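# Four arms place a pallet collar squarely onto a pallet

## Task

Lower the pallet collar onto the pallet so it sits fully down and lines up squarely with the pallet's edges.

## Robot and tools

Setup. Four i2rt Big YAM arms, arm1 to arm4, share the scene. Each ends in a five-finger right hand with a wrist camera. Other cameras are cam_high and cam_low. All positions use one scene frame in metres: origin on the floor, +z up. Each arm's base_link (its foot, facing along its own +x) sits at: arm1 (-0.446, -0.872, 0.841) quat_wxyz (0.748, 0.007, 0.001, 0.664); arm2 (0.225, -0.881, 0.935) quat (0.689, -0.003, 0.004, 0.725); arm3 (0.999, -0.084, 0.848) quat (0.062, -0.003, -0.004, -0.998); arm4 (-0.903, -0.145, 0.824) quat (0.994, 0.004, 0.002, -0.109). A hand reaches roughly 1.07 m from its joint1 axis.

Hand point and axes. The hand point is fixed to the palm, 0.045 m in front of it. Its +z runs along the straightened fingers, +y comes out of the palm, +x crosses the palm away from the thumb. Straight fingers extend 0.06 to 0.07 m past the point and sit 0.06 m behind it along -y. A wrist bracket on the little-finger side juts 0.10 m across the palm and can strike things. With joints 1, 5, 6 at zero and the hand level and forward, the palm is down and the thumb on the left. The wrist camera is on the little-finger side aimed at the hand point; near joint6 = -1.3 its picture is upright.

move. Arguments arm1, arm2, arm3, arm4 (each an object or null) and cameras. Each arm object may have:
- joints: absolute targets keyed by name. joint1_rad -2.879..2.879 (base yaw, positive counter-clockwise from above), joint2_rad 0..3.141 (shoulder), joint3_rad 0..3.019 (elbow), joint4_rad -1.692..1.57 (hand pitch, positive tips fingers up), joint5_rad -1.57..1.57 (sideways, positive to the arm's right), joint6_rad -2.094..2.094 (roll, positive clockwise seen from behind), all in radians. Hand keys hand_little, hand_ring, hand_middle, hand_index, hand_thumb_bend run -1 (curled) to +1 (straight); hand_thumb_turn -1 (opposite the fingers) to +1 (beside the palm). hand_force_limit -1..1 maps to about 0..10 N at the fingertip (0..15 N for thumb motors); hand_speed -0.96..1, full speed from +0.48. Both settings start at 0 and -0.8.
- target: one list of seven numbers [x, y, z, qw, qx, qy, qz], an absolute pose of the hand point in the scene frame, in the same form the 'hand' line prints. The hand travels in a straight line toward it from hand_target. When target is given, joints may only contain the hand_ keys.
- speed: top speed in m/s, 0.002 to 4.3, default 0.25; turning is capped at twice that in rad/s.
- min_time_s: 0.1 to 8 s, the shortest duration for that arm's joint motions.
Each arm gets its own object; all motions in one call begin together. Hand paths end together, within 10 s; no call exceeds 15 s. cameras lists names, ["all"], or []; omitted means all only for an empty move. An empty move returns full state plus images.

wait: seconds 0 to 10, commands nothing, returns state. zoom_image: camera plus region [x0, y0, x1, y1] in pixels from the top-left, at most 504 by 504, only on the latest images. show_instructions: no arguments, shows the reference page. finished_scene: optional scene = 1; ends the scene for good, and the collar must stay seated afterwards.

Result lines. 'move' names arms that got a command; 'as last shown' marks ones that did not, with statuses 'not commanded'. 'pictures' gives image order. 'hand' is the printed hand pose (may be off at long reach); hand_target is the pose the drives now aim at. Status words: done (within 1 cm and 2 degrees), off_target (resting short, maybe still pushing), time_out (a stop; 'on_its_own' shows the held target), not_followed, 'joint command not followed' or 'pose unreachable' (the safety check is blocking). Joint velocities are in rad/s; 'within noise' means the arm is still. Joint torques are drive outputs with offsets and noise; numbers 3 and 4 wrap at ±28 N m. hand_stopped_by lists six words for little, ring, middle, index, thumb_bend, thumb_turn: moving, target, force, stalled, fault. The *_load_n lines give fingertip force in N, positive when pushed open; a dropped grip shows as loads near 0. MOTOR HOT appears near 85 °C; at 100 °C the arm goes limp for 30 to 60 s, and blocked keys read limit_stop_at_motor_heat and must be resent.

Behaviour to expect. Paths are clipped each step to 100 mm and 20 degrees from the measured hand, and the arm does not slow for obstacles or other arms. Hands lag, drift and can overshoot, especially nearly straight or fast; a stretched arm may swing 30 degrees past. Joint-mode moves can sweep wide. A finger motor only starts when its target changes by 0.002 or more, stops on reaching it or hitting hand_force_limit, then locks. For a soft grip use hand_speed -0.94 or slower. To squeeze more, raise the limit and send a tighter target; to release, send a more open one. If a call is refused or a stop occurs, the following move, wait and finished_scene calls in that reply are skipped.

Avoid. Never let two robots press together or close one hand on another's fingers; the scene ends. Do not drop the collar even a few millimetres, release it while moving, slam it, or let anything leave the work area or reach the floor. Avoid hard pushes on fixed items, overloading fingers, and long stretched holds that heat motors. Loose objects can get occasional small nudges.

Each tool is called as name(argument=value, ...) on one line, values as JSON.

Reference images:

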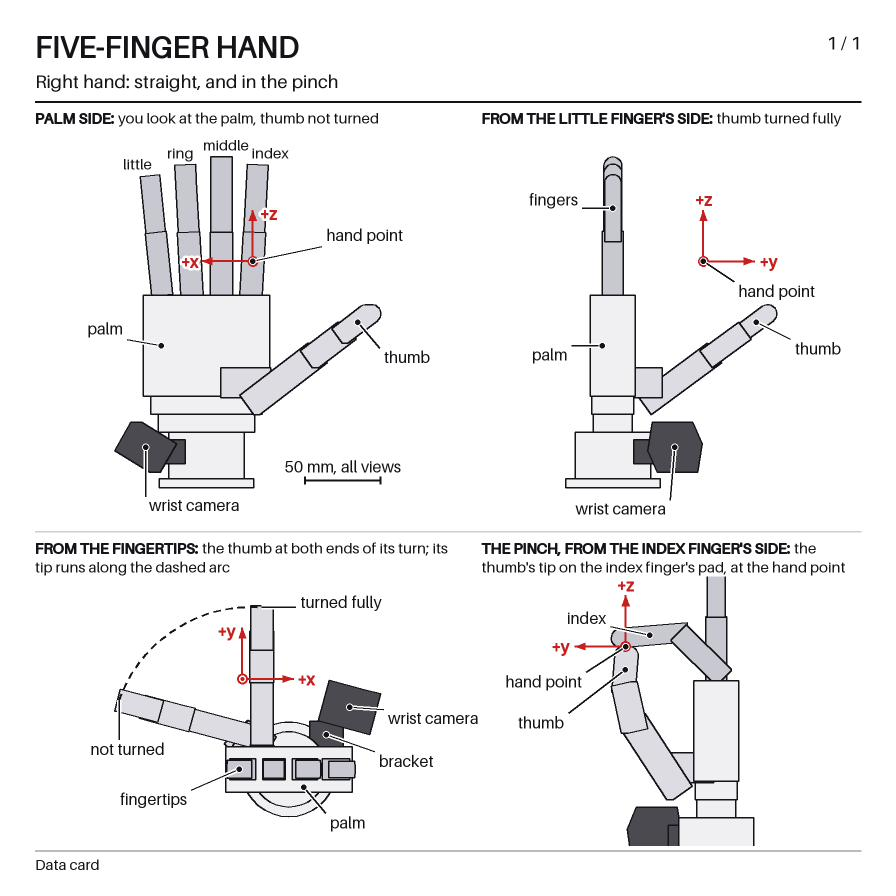

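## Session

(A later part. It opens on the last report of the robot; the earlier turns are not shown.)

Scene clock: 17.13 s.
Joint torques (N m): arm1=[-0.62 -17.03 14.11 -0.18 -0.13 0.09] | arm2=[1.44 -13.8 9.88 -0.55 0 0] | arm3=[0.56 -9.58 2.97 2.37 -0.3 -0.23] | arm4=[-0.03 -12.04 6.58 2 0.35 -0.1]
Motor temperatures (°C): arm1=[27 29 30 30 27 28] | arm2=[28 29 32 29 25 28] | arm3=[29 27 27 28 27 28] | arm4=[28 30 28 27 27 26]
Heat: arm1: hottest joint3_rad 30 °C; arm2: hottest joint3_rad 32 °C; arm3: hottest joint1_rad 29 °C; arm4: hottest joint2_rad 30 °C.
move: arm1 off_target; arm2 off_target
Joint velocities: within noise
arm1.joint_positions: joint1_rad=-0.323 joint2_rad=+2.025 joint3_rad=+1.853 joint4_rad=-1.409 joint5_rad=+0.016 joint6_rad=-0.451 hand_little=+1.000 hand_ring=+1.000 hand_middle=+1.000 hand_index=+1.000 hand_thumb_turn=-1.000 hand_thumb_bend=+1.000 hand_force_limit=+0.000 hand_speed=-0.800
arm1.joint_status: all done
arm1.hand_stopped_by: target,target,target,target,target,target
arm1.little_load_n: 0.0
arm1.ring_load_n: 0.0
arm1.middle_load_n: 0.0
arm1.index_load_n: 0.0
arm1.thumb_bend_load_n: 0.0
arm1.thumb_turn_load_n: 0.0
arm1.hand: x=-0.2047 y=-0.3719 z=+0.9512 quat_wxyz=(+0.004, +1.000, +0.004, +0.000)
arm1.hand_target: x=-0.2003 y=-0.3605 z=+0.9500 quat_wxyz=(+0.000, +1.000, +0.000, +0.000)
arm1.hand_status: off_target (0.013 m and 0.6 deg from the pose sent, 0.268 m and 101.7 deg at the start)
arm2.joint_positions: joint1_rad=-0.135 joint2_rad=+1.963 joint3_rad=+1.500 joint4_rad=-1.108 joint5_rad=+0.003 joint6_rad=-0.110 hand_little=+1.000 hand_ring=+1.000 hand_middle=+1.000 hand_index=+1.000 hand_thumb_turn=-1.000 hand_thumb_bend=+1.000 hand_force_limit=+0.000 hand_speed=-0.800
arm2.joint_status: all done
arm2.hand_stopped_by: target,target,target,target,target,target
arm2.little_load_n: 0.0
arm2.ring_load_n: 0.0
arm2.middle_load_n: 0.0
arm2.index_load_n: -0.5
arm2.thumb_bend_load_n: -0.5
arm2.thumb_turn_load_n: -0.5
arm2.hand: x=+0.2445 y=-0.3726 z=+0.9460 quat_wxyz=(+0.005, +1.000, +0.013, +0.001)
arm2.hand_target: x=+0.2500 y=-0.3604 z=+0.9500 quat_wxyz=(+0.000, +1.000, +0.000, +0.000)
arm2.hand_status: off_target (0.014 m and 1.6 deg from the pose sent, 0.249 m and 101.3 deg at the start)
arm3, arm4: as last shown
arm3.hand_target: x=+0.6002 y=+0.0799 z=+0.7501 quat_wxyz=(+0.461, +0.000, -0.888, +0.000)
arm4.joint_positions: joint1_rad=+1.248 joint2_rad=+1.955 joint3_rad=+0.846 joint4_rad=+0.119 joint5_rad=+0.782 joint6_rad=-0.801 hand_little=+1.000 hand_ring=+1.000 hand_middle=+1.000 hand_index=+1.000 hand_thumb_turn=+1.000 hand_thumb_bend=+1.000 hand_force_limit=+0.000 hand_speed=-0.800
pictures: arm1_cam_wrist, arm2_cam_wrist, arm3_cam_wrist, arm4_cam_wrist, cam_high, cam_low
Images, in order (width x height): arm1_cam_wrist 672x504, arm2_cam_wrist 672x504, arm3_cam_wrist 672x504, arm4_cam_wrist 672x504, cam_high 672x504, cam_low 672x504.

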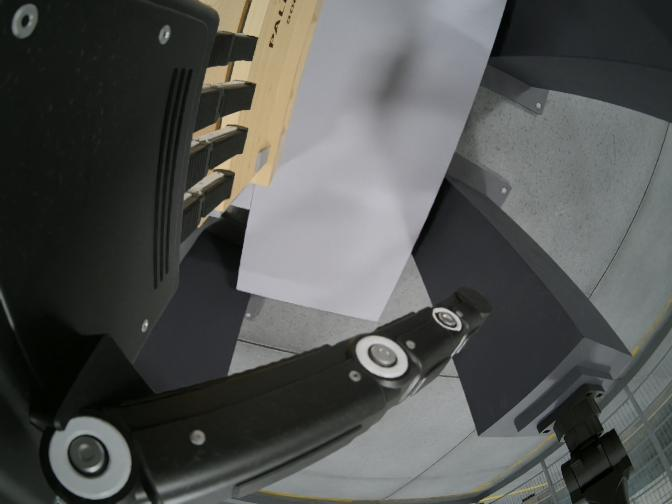

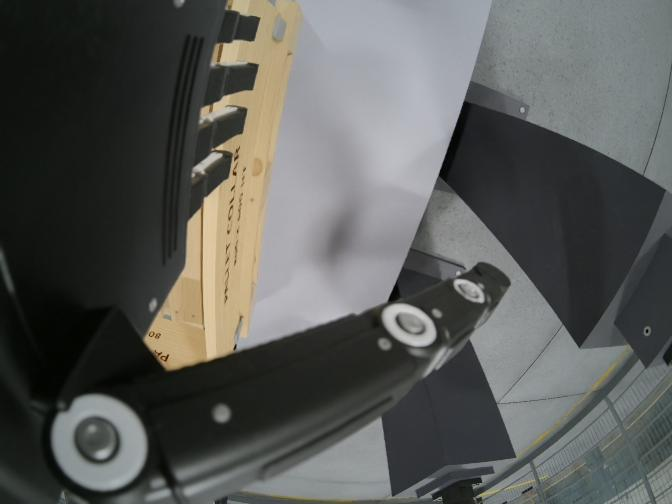

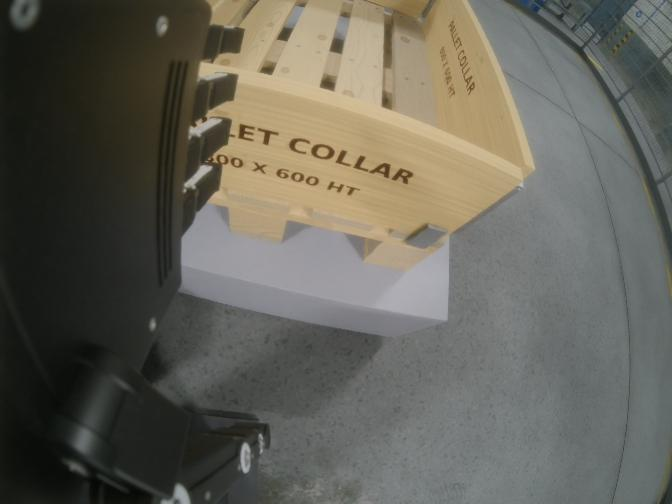

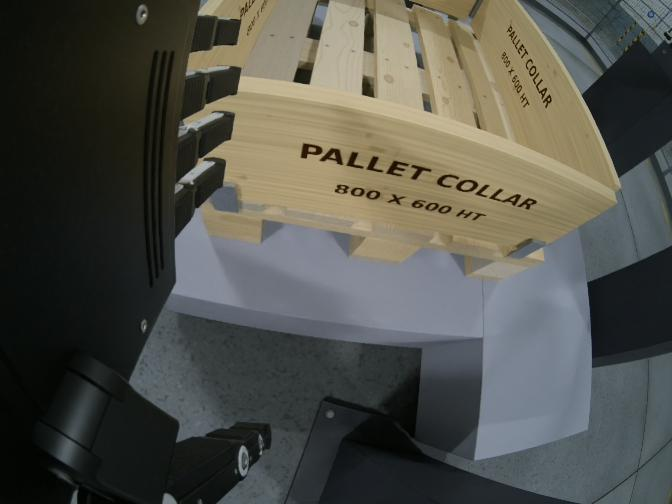

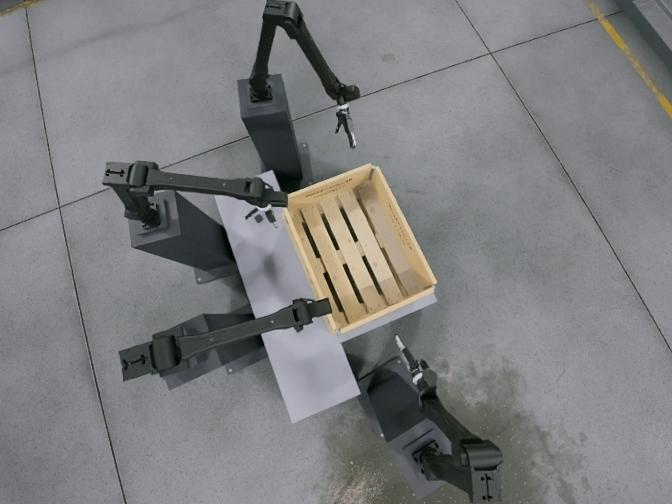

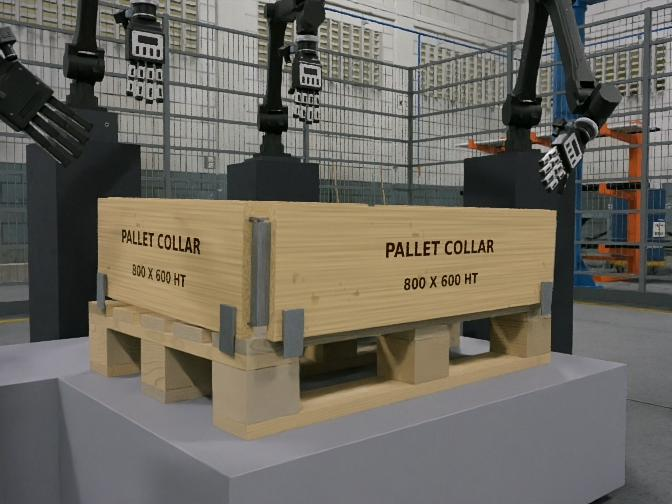

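move(arm1={"target": [-0.20, -0.251, 0.84, 0, 1, 0, 0], "speed": 0.15}, arm2={"target": [0.235, -0.251, 0.84, 0, 1, 0, 0], "speed": 0.15}, cameras=["all"])

Scene clock: 20.07 s.
Joint torques (N m): arm1=[-0.09 -21.07 13.89 -0.06 -0.16 0.08] | arm2=[3.31 -18.32 9.76 -0.69 0.02 -0.01] | arm3=[0.32 -9.52 2.74 2.13 -0.24 -0.25] | arm4=[0.03 -12.04 6.58 1.99 0.35 -0.1]
Motor temperatures (°C): arm1=[27 29 30 30 27 28] | arm2=[28 29 32 29 25 28] | arm3=[29 27 27 28 27 28] | arm4=[28 30 29 27 27 26]
Heat: arm1: hottest joint3_rad 30 °C; arm2: hottest joint3_rad 32 °C; arm3: hottest joint1_rad 29 °C; arm4: hottest joint2_rad 30 °C.
move: arm1 off_target; arm2 off_target
Joint velocities: within noise
arm1.joint_positions: joint1_rad=-0.267 joint2_rad=+2.424 joint3_rad=+2.262 joint4_rad=-1.420 joint5_rad=+0.015 joint6_rad=-0.389 hand_little=+1.000 hand_ring=+1.000 hand_middle=+1.000 hand_index=+1.000 hand_thumb_turn=-1.000 hand_thumb_bend=+1.000 hand_force_limit=+0.000 hand_speed=-0.800
arm1.joint_status: not commanded
arm1.hand_stopped_by: target,target,target,target,target,target
arm1.little_load_n: 0.0
arm1.ring_load_n: 0.0
arm1.middle_load_n: 0.0
arm1.index_load_n: -0.5
arm1.thumb_bend_load_n: 0.0
arm1.thumb_turn_load_n: 0.0
arm1.hand: x=-0.1994 y=-0.2612 z=+0.8430 quat_wxyz=(+0.004, +1.000, +0.001, +0.000)
arm1.hand_target: x=-0.2003 y=-0.2514 z=+0.8400 quat_wxyz=(-0.001, +1.000, +0.000, +0.000)
arm1.hand_status: off_target (0.011 m and 0.5 deg from the pose sent, 0.164 m and 0.6 deg at the start)
arm2.joint_positions: joint1_rad=-0.119 joint2_rad=+2.371 joint3_rad=+1.903 joint4_rad=-1.108 joint5_rad=+0.003 joint6_rad=-0.073 hand_little=+1.000 hand_ring=+1.000 hand_middle=+1.000 hand_index=+1.000 hand_thumb_turn=-1.000 hand_thumb_bend=+1.000 hand_force_limit=+0.000 hand_speed=-0.800
arm2.joint_status: not commanded
arm2.hand_stopped_by: target,target,target,target,target,target
arm2.little_load_n: 0.0
arm2.ring_load_n: 0.0
arm2.middle_load_n: 0.0
arm2.index_load_n: 0.0
arm2.thumb_bend_load_n: -0.5
arm2.thumb_turn_load_n: 0.0
arm2.hand: x=+0.2416 y=-0.2635 z=+0.8344 quat_wxyz=(+0.008, +1.000, +0.002, +0.000)
arm2.hand_target: x=+0.2349 y=-0.2514 z=+0.8402 quat_wxyz=(-0.001, +1.000, +0.000, +0.000)
arm2.hand_status: off_target (0.015 m and 0.9 deg from the pose sent, 0.162 m and 1.6 deg at the start)
arm3, arm4: as last shown
pictures: arm1_cam_wrist, arm2_cam_wrist, arm3_cam_wrist, arm4_cam_wrist, cam_high, cam_low
Images, in order (width x height): arm1_cam_wrist 672x504, arm2_cam_wrist 672x504, arm3_cam_wrist 672x504, arm4_cam_wrist 672x504, cam_high 672x504, cam_low 672x504.

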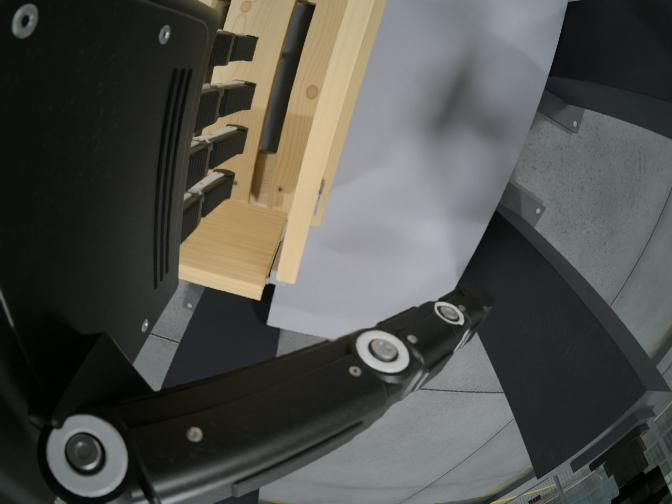

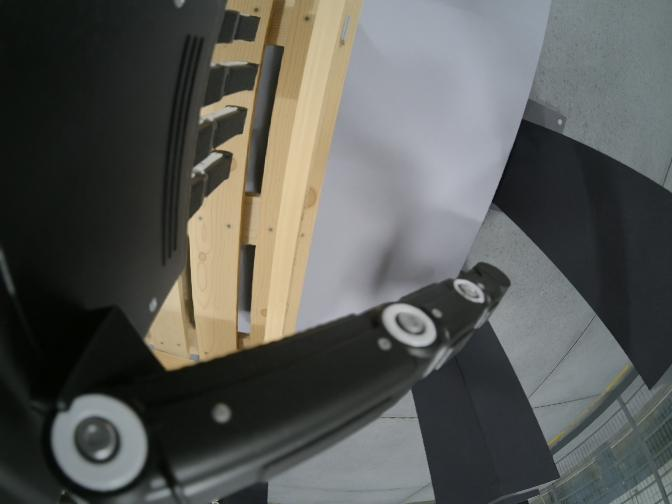

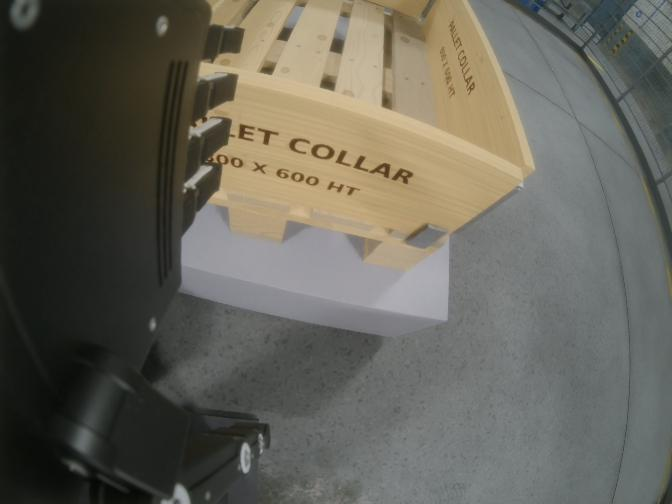

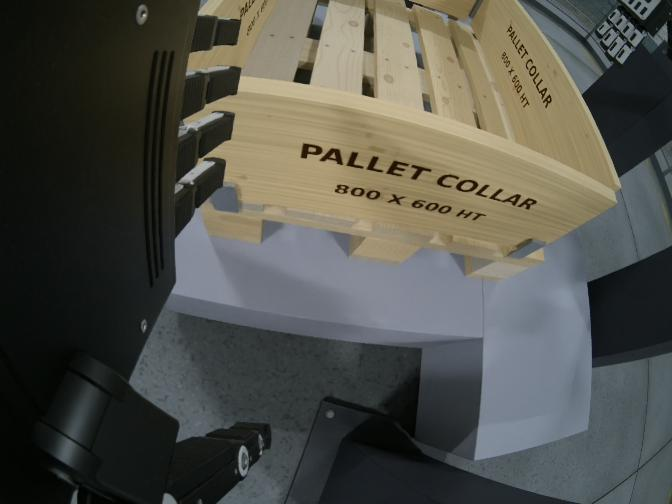

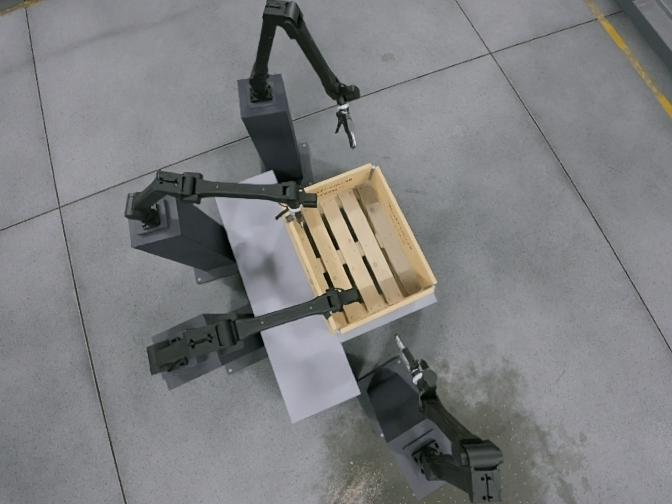

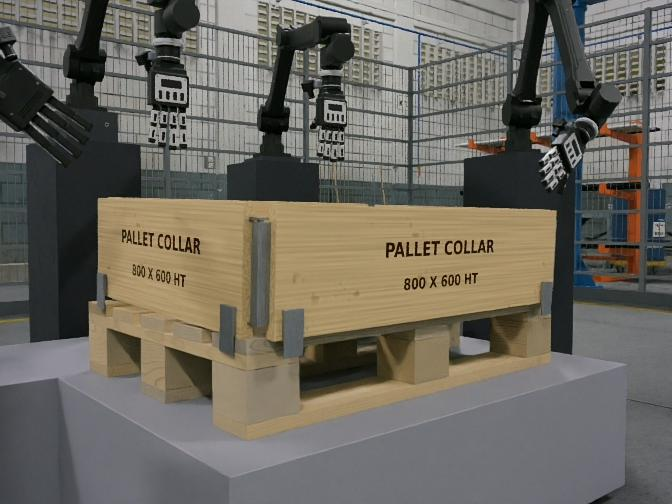

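zoom_image(camera="arm1_cam_wrist", region=[180, 0, 420, 320])

zoom_image(camera="arm2_cam_wrist", region=[180, 0, 420, 360])

zoom_image(camera="cam_low", region=[90, 0, 420, 250])

Scaled by 1.575 from the camera's image (finer frame: 960x720).

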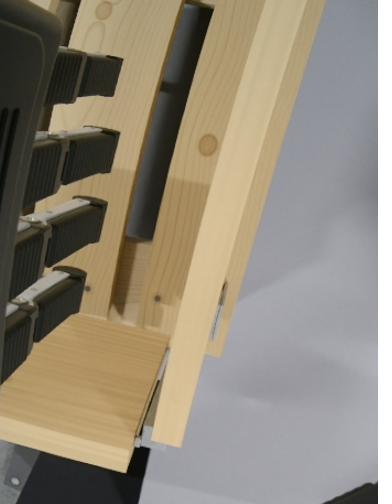

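Scaled by 1.400 from the camera's image (finer frame: 960x720).

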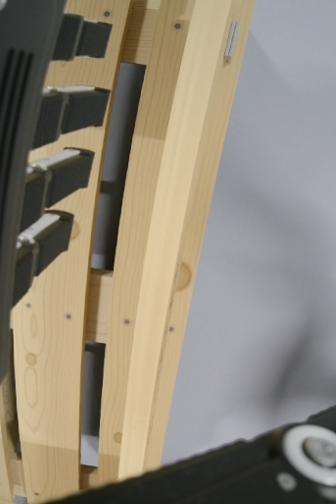

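Scaled by 1.527 from the camera's image (finer frame: 960x720).

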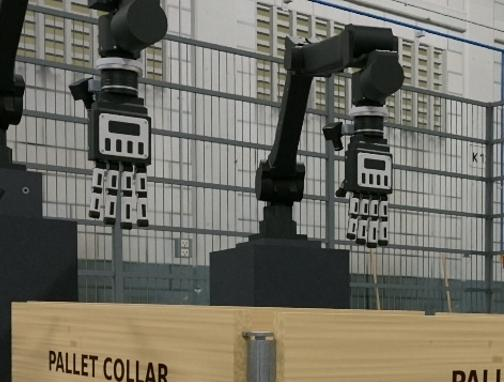

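move(arm1={"target": [-0.20, -0.245, 0.70, 0, 1, 0, 0], "speed": 0.12}, arm2={"target": [0.230, -0.245, 0.70, 0, 1, 0, 0], "speed": 0.12}, cameras=["all"])

Scene clock: 22.63 s.
Joint torques (N m): arm1=[0.32 -22.24 10.19 0.42 -0.15 0.04] | arm2=[3.72 -19.55 8.75 0.2 -0.02 0] | arm3=[0.26 -9.99 2.67 1.98 -0.26 -0.23] | arm4=[-0.03 -12.04 6.58 1.99 0.35 -0.1]
Motor temperatures (°C): arm1=[27 30 31 30 27 28] | arm2=[28 29 33 29 25 28] | arm3=[29 27 27 28 27 28] | arm4=[28 30 29 27 27 26]
Heat: arm1: hottest joint3_rad 31 °C; arm2: hottest joint3_rad 33 °C; arm3: hottest joint1_rad 29 °C; arm4: hottest joint2_rad 30 °C.
move: arm1 off_target; arm2 off_target
Joint velocities: within noise
arm1.joint_positions: joint1_rad=-0.267 joint2_rad=+2.590 joint3_rad=+2.243 joint4_rad=-1.216 joint5_rad=+0.015 joint6_rad=-0.389 hand_little=+1.000 hand_ring=+1.000 hand_middle=+1.000 hand_index=+1.000 hand_thumb_turn=-1.000 hand_thumb_bend=+1.000 hand_force_limit=+0.000 hand_speed=-0.800
arm1.joint_status: not commanded
arm1.hand_stopped_by: target,target,target,target,target,target
arm1.little_load_n: 0.0
arm1.ring_load_n: 0.0
arm1.middle_load_n: 0.0
arm1.index_load_n: 0.0
arm1.thumb_bend_load_n: 0.0
arm1.thumb_turn_load_n: 0.0
arm1.hand: x=-0.1949 y=-0.2459 z=+0.7161 quat_wxyz=(-0.004, +1.000, +0.001, +0.003)
arm1.hand_target: x=-0.2002 y=-0.2454 z=+0.7002 quat_wxyz=(+0.000, +1.000, +0.000, +0.000)
arm1.hand_status: off_target (0.017 m and 0.6 deg from the pose sent, 0.144 m and 0.5 deg at the start)
arm2.joint_positions: joint1_rad=-0.114 joint2_rad=+2.609 joint3_rad=+1.968 joint4_rad=-0.957 joint5_rad=+0.003 joint6_rad=-0.066 hand_little=+1.000 hand_ring=+1.000 hand_middle=+1.000 hand_index=+1.000 hand_thumb_turn=-1.000 hand_thumb_bend=+1.000 hand_force_limit=+0.000 hand_speed=-0.800
arm2.joint_status: not commanded
arm2.hand_stopped_by: target,target,target,target,target,target
arm2.little_load_n: 0.0
arm2.ring_load_n: 0.0
arm2.middle_load_n: 0.0
arm2.index_load_n: 0.0
arm2.thumb_bend_load_n: 0.0
arm2.thumb_turn_load_n: 0.0
arm2.hand: x=+0.2379 y=-0.2634 z=+0.6985 quat_wxyz=(+0.019, +1.000, +0.001, +0.000)
arm2.hand_target: x=+0.2298 y=-0.2456 z=+0.7006 quat_wxyz=(+0.000, +1.000, +0.000, +0.000)
arm2.hand_status: off_target (0.020 m and 2.2 deg from the pose sent, 0.136 m and 1.0 deg at the start)
arm3, arm4: as last shown
pictures: arm1_cam_wrist, arm2_cam_wrist, arm3_cam_wrist, arm4_cam_wrist, cam_high, cam_low
Images, in order (width x height): arm1_cam_wrist 672x504, arm2_cam_wrist 672x504, arm3_cam_wrist 672x504, arm4_cam_wrist 672x504, cam_high 672x504, cam_low 672x504.

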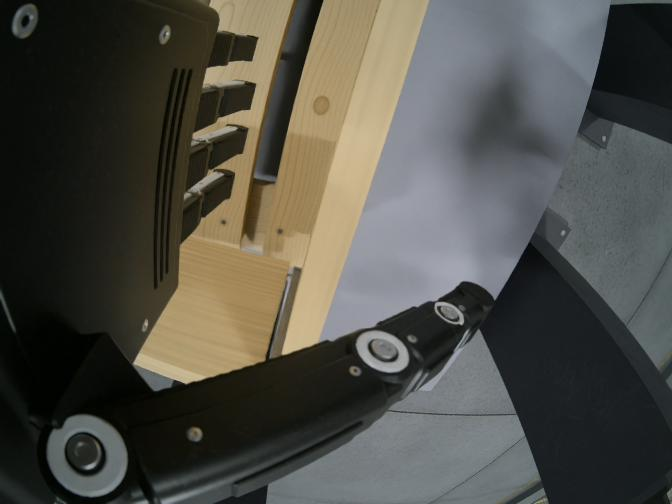

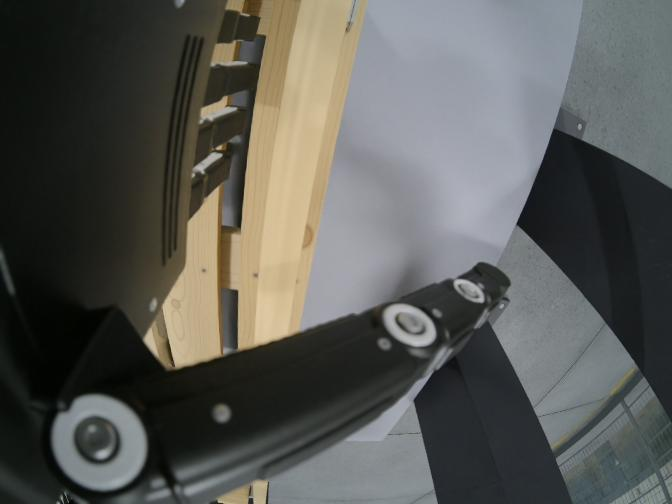

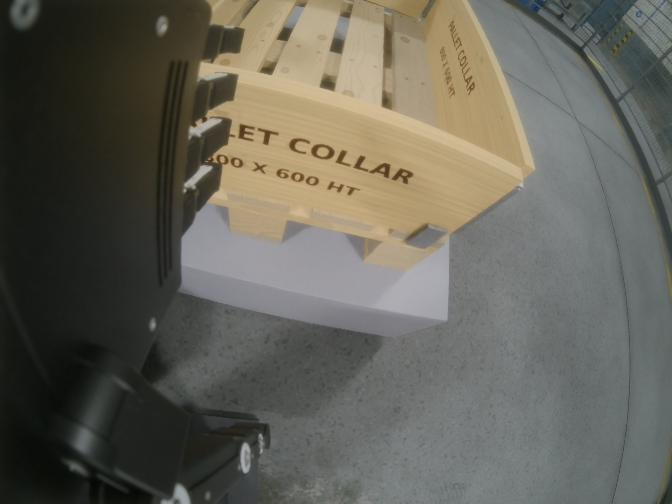

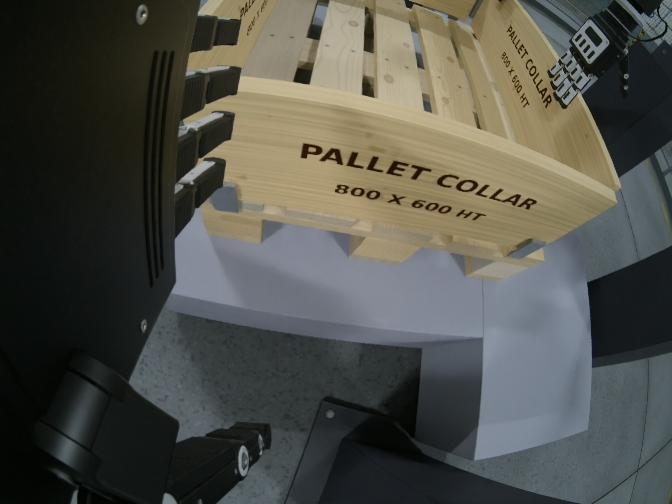

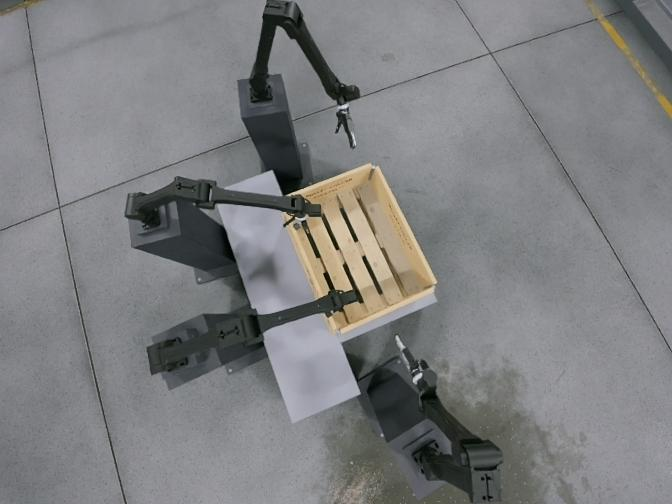

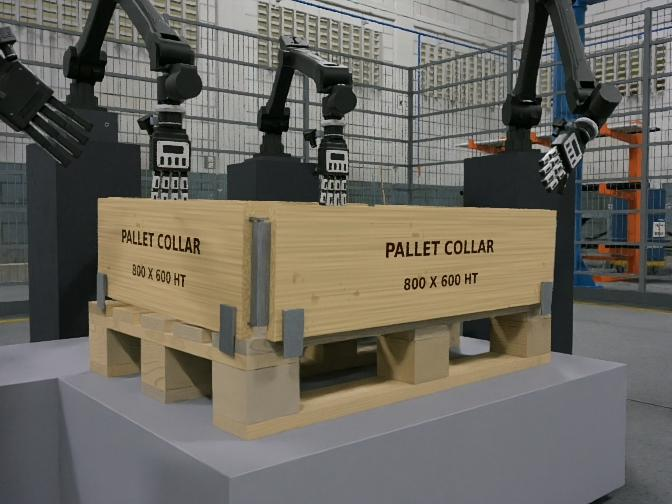

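zoom_image(camera="arm1_cam_wrist", region=[200, 0, 500, 400])

zoom_image(camera="cam_low", region=[90, 50, 420, 250])

zoom_image(camera="arm2_cam_wrist", region=[180, 0, 520, 400])

Scaled by 1.260 from the camera's image (finer frame: 960x720).

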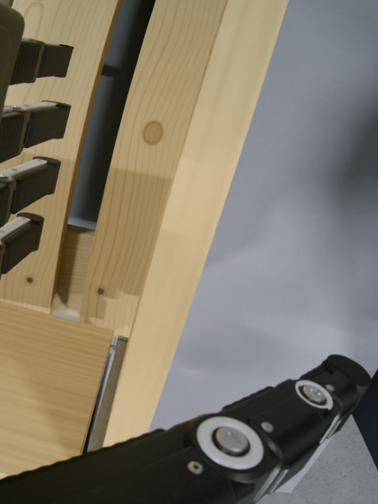

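Scaled by 1.527 from the camera's image (finer frame: 960x720).

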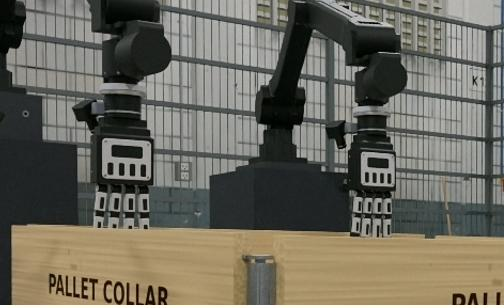

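Scaled by 1.260 from the camera's image (finer frame: 960x720).

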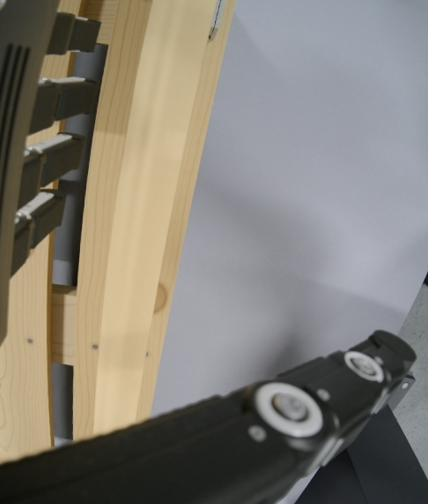

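move(arm1={"target": [-0.205, -0.256, 0.675, 0, 1, 0, 0], "speed": 0.1}, arm2={"target": [0.225, -0.244, 0.682, 0, 1, 0, 0], "speed": 0.1}, cameras=["arm1_cam_wrist", "arm2_cam_wrist", "cam_low"])

Scene clock: 24.27 s.
Joint torques (N m): arm1=[0.5 -23.18 8.46 0.53 -0.14 0.06] | arm2=[3.66 -18.9 8.73 0.24 0.02 -0.01] | arm3=[0.15 -10.11 3.03 2.26 -0.28 -0.23] | arm4=[0.03 -12.04 6.57 2 0.35 -0.1]
Motor temperatures (°C): arm1=[27 30 31 30 27 28] | arm2=[28 30 33 29 25 28] | arm3=[29 27 27 28 27 28] | arm4=[28 30 29 27 27 26]
Heat: arm1: hottest joint3_rad 31 °C; arm2: hottest joint3_rad 33 °C; arm3: hottest joint1_rad 29 °C; arm4: hottest joint2_rad 30 °C.
move: arm1 off_target; arm2 off_target
Joint velocities: within noise
arm1.joint_positions: joint1_rad=-0.267 joint2_rad=+2.590 joint3_rad=+2.180 joint4_rad=-1.142 joint5_rad=+0.015 joint6_rad=-0.388 hand_little=+1.000 hand_ring=+1.000 hand_middle=+1.000 hand_index=+1.000 hand_thumb_turn=-1.000 hand_thumb_bend=+1.000 hand_force_limit=+0.000 hand_speed=-0.800
arm1.joint_status: not commanded
arm1.hand_stopped_by: target,target,target,target,target,target
arm1.little_load_n: 0.0
arm1.ring_load_n: 0.0
arm1.middle_load_n: 0.0
arm1.index_load_n: 0.0
arm1.thumb_bend_load_n: 0.0
arm1.thumb_turn_load_n: 0.0
arm1.hand: x=-0.1974 y=-0.2511 z=+0.6930 quat_wxyz=(-0.010, +1.000, +0.001, +0.005)
arm1.hand_target: x=-0.2051 y=-0.2564 z=+0.6753 quat_wxyz=(+0.000, +1.000, +0.000, +0.000)
arm1.hand_status: off_target (0.020 m and 1.3 deg from the pose sent, 0.044 m and 0.6 deg at the start)
arm2.joint_positions: joint1_rad=-0.107 joint2_rad=+2.639 joint3_rad=+1.987 joint4_rad=-0.941 joint5_rad=+0.003 joint6_rad=-0.059 hand_little=+1.000 hand_ring=+1.000 hand_middle=+1.000 hand_index=+1.000 hand_thumb_turn=-1.000 hand_thumb_bend=+1.000 hand_force_limit=+0.000 hand_speed=-0.800
arm2.joint_status: not commanded
arm2.hand_stopped_by: target,target,target,target,target,target
arm2.little_load_n: -0.5
arm2.ring_load_n: 0.0
arm2.middle_load_n: 0.0
arm2.index_load_n: 0.5
arm2.thumb_bend_load_n: 0.0
arm2.thumb_turn_load_n: 0.0
arm2.hand: x=+0.2329 y=-0.2605 z=+0.6839 quat_wxyz=(+0.016, +1.000, +0.001, +0.000)
arm2.hand_target: x=+0.2249 y=-0.2445 z=+0.6827 quat_wxyz=(+0.000, +1.000, +0.000, +0.000)
arm2.hand_status: off_target (0.018 m and 1.9 deg from the pose sent, 0.029 m and 2.1 deg at the start)
arm3, arm4: as last shown
Images, in order (width x height): arm1_cam_wrist 672x504, arm2_cam_wrist 672x504, cam_low 672x504.

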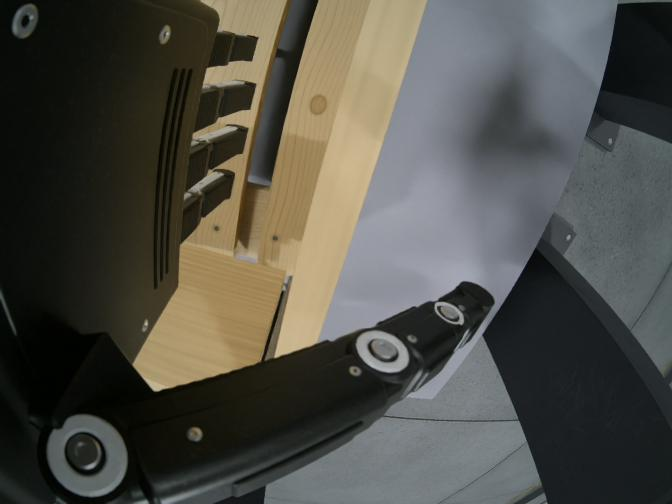

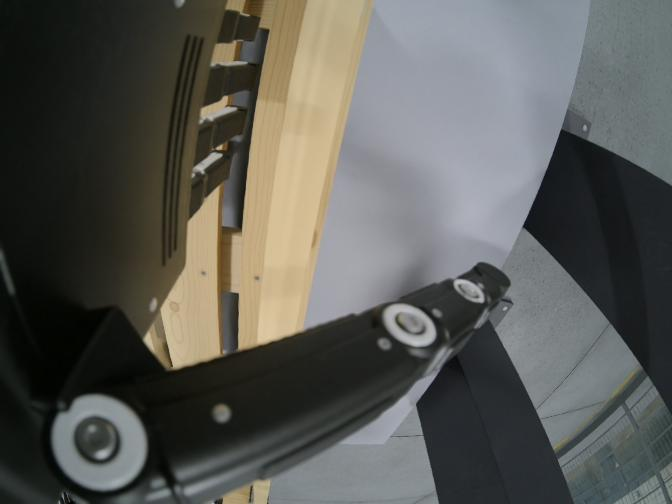

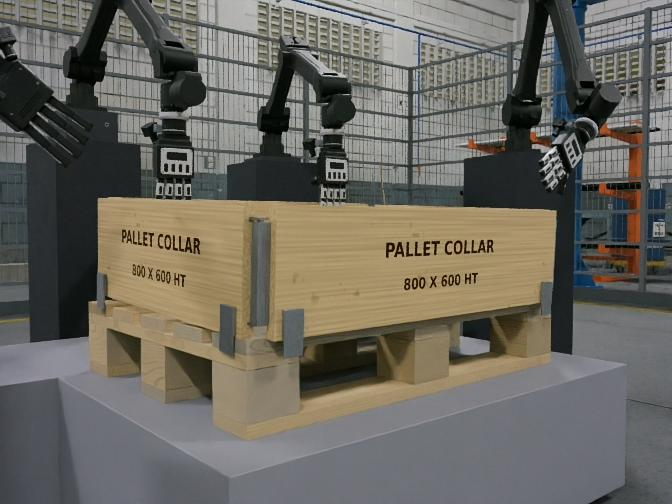

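move(arm1={"target": [-0.205, -0.282, 0.668, 0, 1, 0, 0], "speed": 0.06}, arm2={"target": [0.225, -0.262, 0.682, 0, 1, 0, 0], "speed": 0.06}, cameras=["arm1_cam_wrist", "arm2_cam_wrist", "cam_low"])

Scene clock: 25.83 s.
Joint torques (N m): arm1=[-1.08 -23.77 7.94 0.58 -0.18 -0.05] | arm2=[3.37 -21.42 6.09 0.24 0.03 -0.03] | arm3=[0.15 -9.64 2.85 2.28 -0.26 -0.19] | arm4=[-0.03 -12.04 6.57 1.99 0.35 -0.1]
Motor temperatures (°C): arm1=[27 31 31 30 27 28] | arm2=[28 30 33 29 25 28] | arm3=[29 27 27 28 27 28] | arm4=[28 30 29 27 27 26]
Heat: arm1: hottest joint2_rad 31 °C; arm2: hottest joint3_rad 33 °C; arm3: hottest joint1_rad 29 °C; arm4: hottest joint2_rad 30 °C.
move: arm1 done; arm2 off_target
Joint velocities: within noise
arm1.joint_positions: joint1_rad=-0.267 joint2_rad=+2.561 joint3_rad=+2.035 joint4_rad=-1.057 joint5_rad=+0.015 joint6_rad=-0.388 hand_little=+1.000 hand_ring=+1.000 hand_middle=+1.000 hand_index=+1.000 hand_thumb_turn=-1.000 hand_thumb_bend=+1.000 hand_force_limit=+0.000 hand_speed=-0.800
arm1.joint_status: not commanded
arm1.hand_stopped_by: target,target,target,target,target,target
arm1.little_load_n: 0.0
arm1.ring_load_n: 0.0
arm1.middle_load_n: 0.0
arm1.index_load_n: 0.0
arm1.thumb_bend_load_n: -0.5
arm1.thumb_turn_load_n: 0.0
arm1.hand: x=-0.2099 y=-0.2809 z=+0.6659 quat_wxyz=(+0.004, +1.000, +0.001, +0.000)
arm1.hand_target: x=-0.2051 y=-0.2821 z=+0.6679 quat_wxyz=(+0.000, +1.000, +0.000, +0.000)
arm1.hand_status: done (0.005 m and 0.5 deg from the pose sent, 0.041 m and 1.3 deg at the start)
arm2.joint_positions: joint1_rad=-0.107 joint2_rad=+2.633 joint3_rad=+1.927 joint4_rad=-0.891 joint5_rad=+0.003 joint6_rad=-0.059 hand_little=+1.000 hand_ring=+1.000 hand_middle=+1.000 hand_index=+1.000 hand_thumb_turn=-1.000 hand_thumb_bend=+1.000 hand_force_limit=+0.000 hand_speed=-0.800
arm2.joint_status: not commanded
arm2.hand_stopped_by: target,target,target,target,target,target
arm2.little_load_n: 0.0
arm2.ring_load_n: 0.0
arm2.middle_load_n: 0.0
arm2.index_load_n: 0.0
arm2.thumb_bend_load_n: -0.5
arm2.thumb_turn_load_n: 0.0
arm2.hand: x=+0.2320 y=-0.2753 z=+0.6706 quat_wxyz=(+0.018, +1.000, +0.001, +0.000)
arm2.hand_target: x=+0.2249 y=-0.2622 z=+0.6822 quat_wxyz=(+0.000, +1.000, +0.000, +0.000)
arm2.hand_status: off_target (0.019 m and 2.1 deg from the pose sent, 0.008 m and 1.9 deg at the start)
arm3, arm4: as last shown
arm3.ring_load_n: 0.5
Images, in order (width x height): arm1_cam_wrist 672x504, arm2_cam_wrist 672x504, cam_low 672x504.

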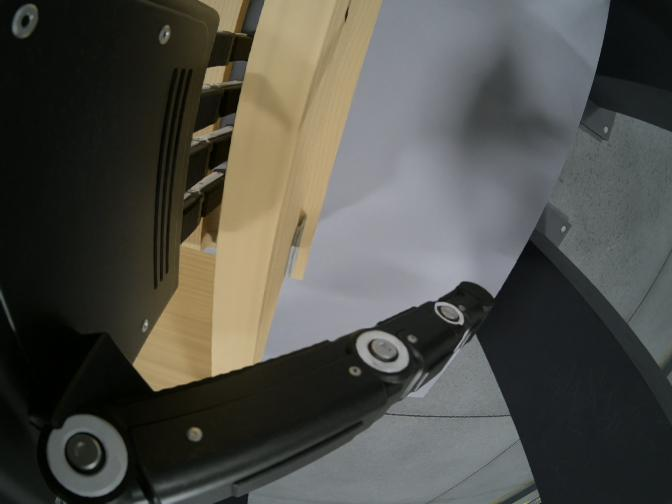

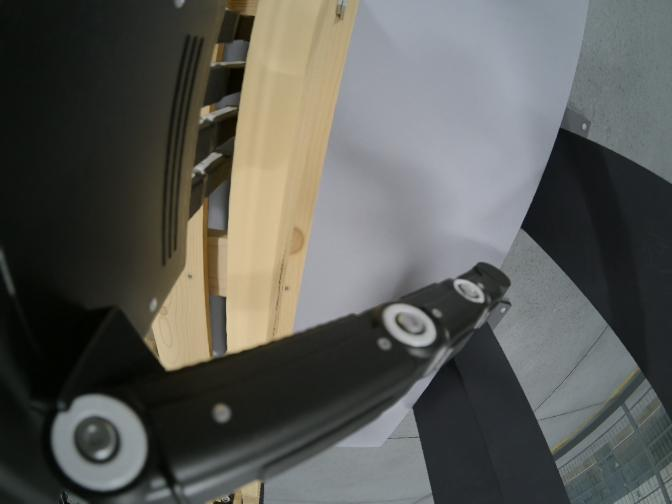

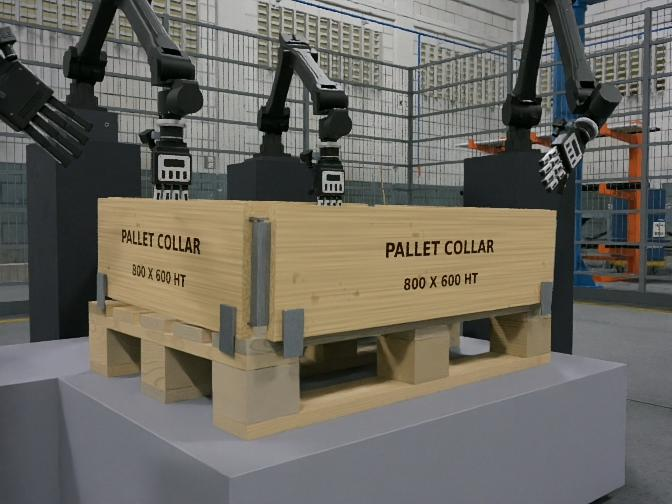

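move(arm1={"target": [-0.205, -0.284, 0.686, 0, 1, 0, 0], "speed": 0.06, "joints": {"hand_thumb_bend": 0.1}}, arm2={"target": [0.225, -0.267, 0.696, 0, 1, 0, 0], "speed": 0.06, "joints": {"hand_thumb_bend": 0.1}}, cameras=["arm1_cam_wrist", "arm2_cam_wrist", "arm3_cam_wrist", "arm4_cam_wrist"])

Scene clock: 29.70 s.
Joint torques (N m): arm1=[-0.91 -24.35 7.79 -0.14 -0.13 -0.1] | arm2=[3.6 -20.78 5.75 0.28 0.01 -0.01] | arm3=[-0.5 -10.29 2.99 2.32 -0.27 -0.21] | arm4=[0.03 -12.1 6.58 1.98 0.35 -0.1]
Motor temperatures (°C): arm1=[27 31 31 30 27 28] | arm2=[28 30 33 29 25 28] | arm3=[29 27 27 28 27 28] | arm4=[28 30 29 27 27 26]
Heat: arm1: hottest joint2_rad 31 °C; arm2: hottest joint3_rad 33 °C; arm3: hottest joint1_rad 29 °C; arm4: hottest joint2_rad 30 °C.
move: arm1 done; arm2 off_target
Joint velocities: within noise
arm1.joint_positions: joint1_rad=-0.267 joint2_rad=+2.527 joint3_rad=+2.024 joint4_rad=-1.058 joint5_rad=+0.015 joint6_rad=-0.388 hand_little=+1.000 hand_ring=+1.000 hand_middle=+1.000 hand_index=+1.000 hand_thumb_turn=-1.000 hand_thumb_bend=+0.100 hand_force_limit=+0.000 hand_speed=-0.800
arm1.joint_status: all done
arm1.hand_stopped_by: target,target,target,target,target,target
arm1.little_load_n: 0.0
arm1.ring_load_n: 0.0
arm1.middle_load_n: 0.0
arm1.index_load_n: 0.0
arm1.thumb_bend_load_n: 0.0
arm1.thumb_turn_load_n: 0.0
arm1.hand: x=-0.2080 y=-0.2769 z=+0.6838 quat_wxyz=(-0.005, +1.000, +0.001, +0.003)
arm1.hand_target: x=-0.2051 y=-0.2840 z=+0.6860 quat_wxyz=(+0.000, +1.000, +0.000, +0.000)
arm1.hand_status: done (0.008 m and 0.7 deg from the pose sent, 0.021 m and 0.5 deg at the start)
arm2.joint_positions: joint1_rad=-0.107 joint2_rad=+2.592 joint3_rad=+1.895 joint4_rad=-0.891 joint5_rad=+0.003 joint6_rad=-0.059 hand_little=+1.000 hand_ring=+1.000 hand_middle=+1.000 hand_index=+1.000 hand_thumb_turn=-1.000 hand_thumb_bend=+0.100 hand_force_limit=+0.000 hand_speed=-0.800
arm2.joint_status: all done
arm2.hand_stopped_by: target,target,target,target,target,target
arm2.little_load_n: 0.0
arm2.ring_load_n: 0.0
arm2.middle_load_n: 0.0
arm2.index_load_n: 0.0
arm2.thumb_bend_load_n: 0.0
arm2.thumb_turn_load_n: 0.0
arm2.hand: x=+0.2320 y=-0.2759 z=+0.6875 quat_wxyz=(+0.013, +1.000, +0.001, +0.000)
arm2.hand_target: x=+0.2250 y=-0.2671 z=+0.6961 quat_wxyz=(+0.000, +1.000, +0.000, +0.000)
arm2.hand_status: off_target (0.014 m and 1.5 deg from the pose sent, 0.028 m and 2.1 deg at the start)
arm3, arm4: as last shown
arm3.ring_load_n: 0.0
Images, in order (width x height): arm1_cam_wrist 672x504, arm2_cam_wrist 672x504, arm3_cam_wrist 672x504, arm4_cam_wrist 672x504.

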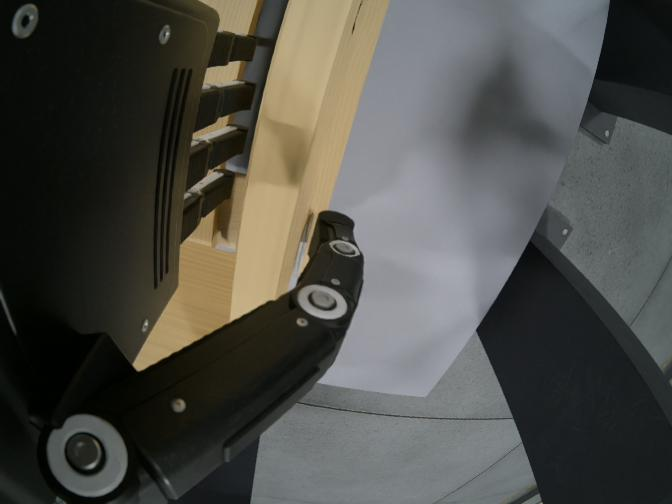

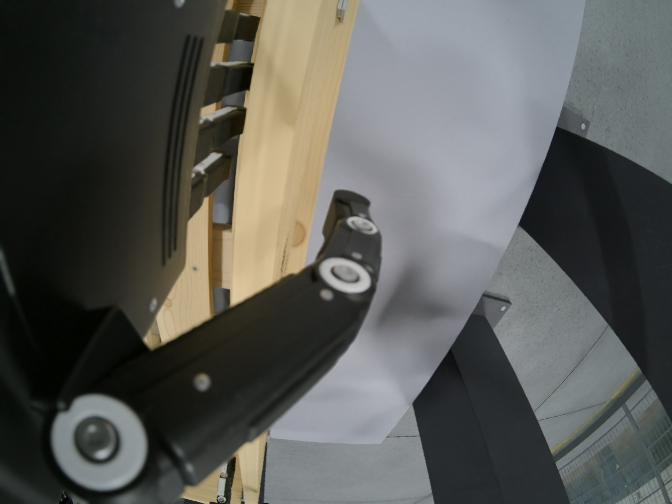

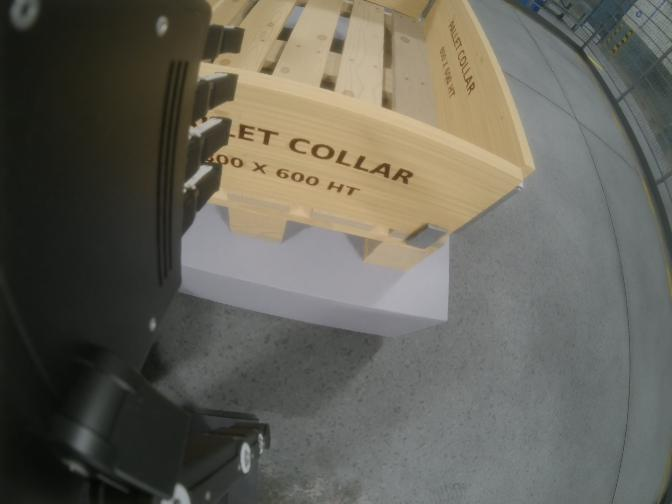

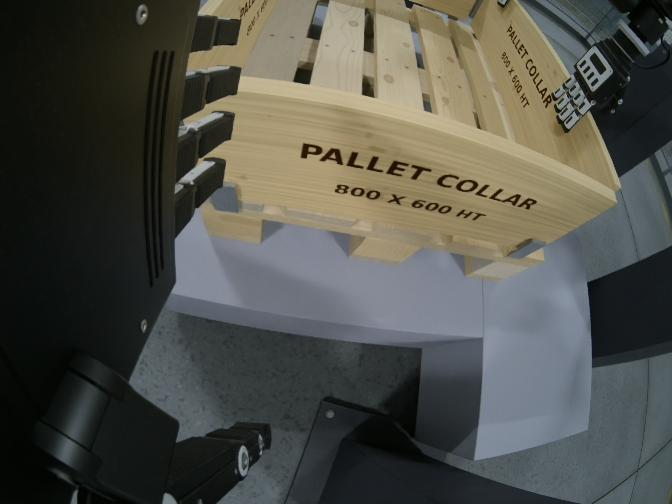

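move(arm1={"joints": {"hand_thumb_bend": -0.8, "hand_force_limit": 0.6, "hand_speed": -0.92}}, arm2={"joints": {"hand_thumb_bend": -0.8, "hand_force_limit": 0.6, "hand_speed": -0.92}}, cameras=["arm1_cam_wrist", "arm2_cam_wrist"])

Scene clock: 38.07 s.
Joint torques (N m): arm1=[-0.26 -24.29 7.69 -0.03 -0.16 -0.07] | arm2=[3.43 -20.89 5.74 0.27 0.02 -0.03] | arm3=[0.67 -10.05 3.1 2.15 -0.3 -0.2] | arm4=[-0.09 -11.99 6.58 2 0.34 -0.1]
Motor temperatures (°C): arm1=[27 33 31 30 27 28] | arm2=[28 31 33 29 25 28] | arm3=[29 27 27 28 27 28] | arm4=[28 30 29 27 27 26]
Heat: arm1: hottest joint2_rad 33 °C; arm2: hottest joint3_rad 33 °C; arm3: hottest joint1_rad 29 °C; arm4: hottest joint2_rad 30 °C.
move: arm1 done; arm2 done
Joint velocities: within noise
arm1.joint_positions: joint1_rad=-0.267 joint2_rad=+2.527 joint3_rad=+2.024 joint4_rad=-1.058 joint5_rad=+0.015 joint6_rad=-0.388 hand_little=+1.000 hand_ring=+1.000 hand_middle=+1.000 hand_index=+1.000 hand_thumb_turn=-1.000 hand_thumb_bend=-0.800 hand_force_limit=+0.600 hand_speed=-0.920
arm1.joint_status: all done
arm1.hand_stopped_by: target,target,target,target,target,target
arm1.little_load_n: 0.0
arm1.ring_load_n: 0.0
arm1.middle_load_n: -0.5
arm1.index_load_n: 0.0
arm1.thumb_bend_load_n: 0.0
arm1.thumb_turn_load_n: 0.0
arm1.hand: x=-0.2080 y=-0.2769 z=+0.6838 quat_wxyz=(-0.005, +1.000, +0.001, +0.003)
arm1.hand_target: x=-0.2051 y=-0.2840 z=+0.6860 quat_wxyz=(+0.000, +1.000, +0.000, +0.000)
arm1.hand_status: not commanded
arm2.joint_positions: joint1_rad=-0.107 joint2_rad=+2.592 joint3_rad=+1.895 joint4_rad=-0.891 joint5_rad=+0.003 joint6_rad=-0.059 hand_little=+1.000 hand_ring=+1.000 hand_middle=+1.000 hand_index=+1.000 hand_thumb_turn=-1.000 hand_thumb_bend=-0.800 hand_force_limit=+0.600 hand_speed=-0.920
arm2.joint_status: all done
arm2.hand_stopped_by: target,target,target,target,target,target
arm2.little_load_n: 0.0
arm2.ring_load_n: 0.0
arm2.middle_load_n: 0.0
arm2.index_load_n: 0.0
arm2.thumb_bend_load_n: 0.0
arm2.thumb_turn_load_n: 0.0
arm2.hand: x=+0.2320 y=-0.2759 z=+0.6875 quat_wxyz=(+0.013, +1.000, +0.001, +0.000)
arm2.hand_target: x=+0.2250 y=-0.2671 z=+0.6961 quat_wxyz=(+0.000, +1.000, +0.000, +0.000)
arm2.hand_status: not commanded
arm3, arm4: as last shown
arm4.thumb_turn_load_n: -0.5
Images, in order (width x height): arm1_cam_wrist 672x504, arm2_cam_wrist 672x504.

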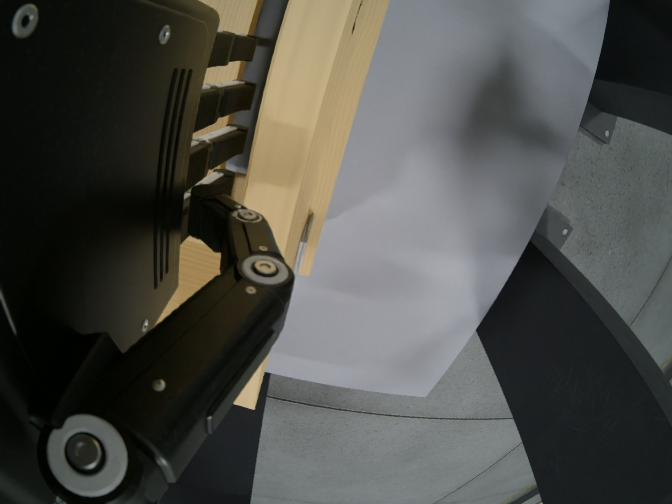

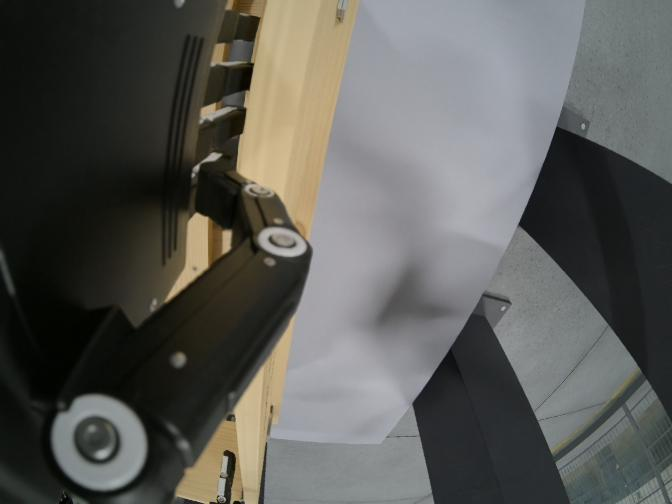

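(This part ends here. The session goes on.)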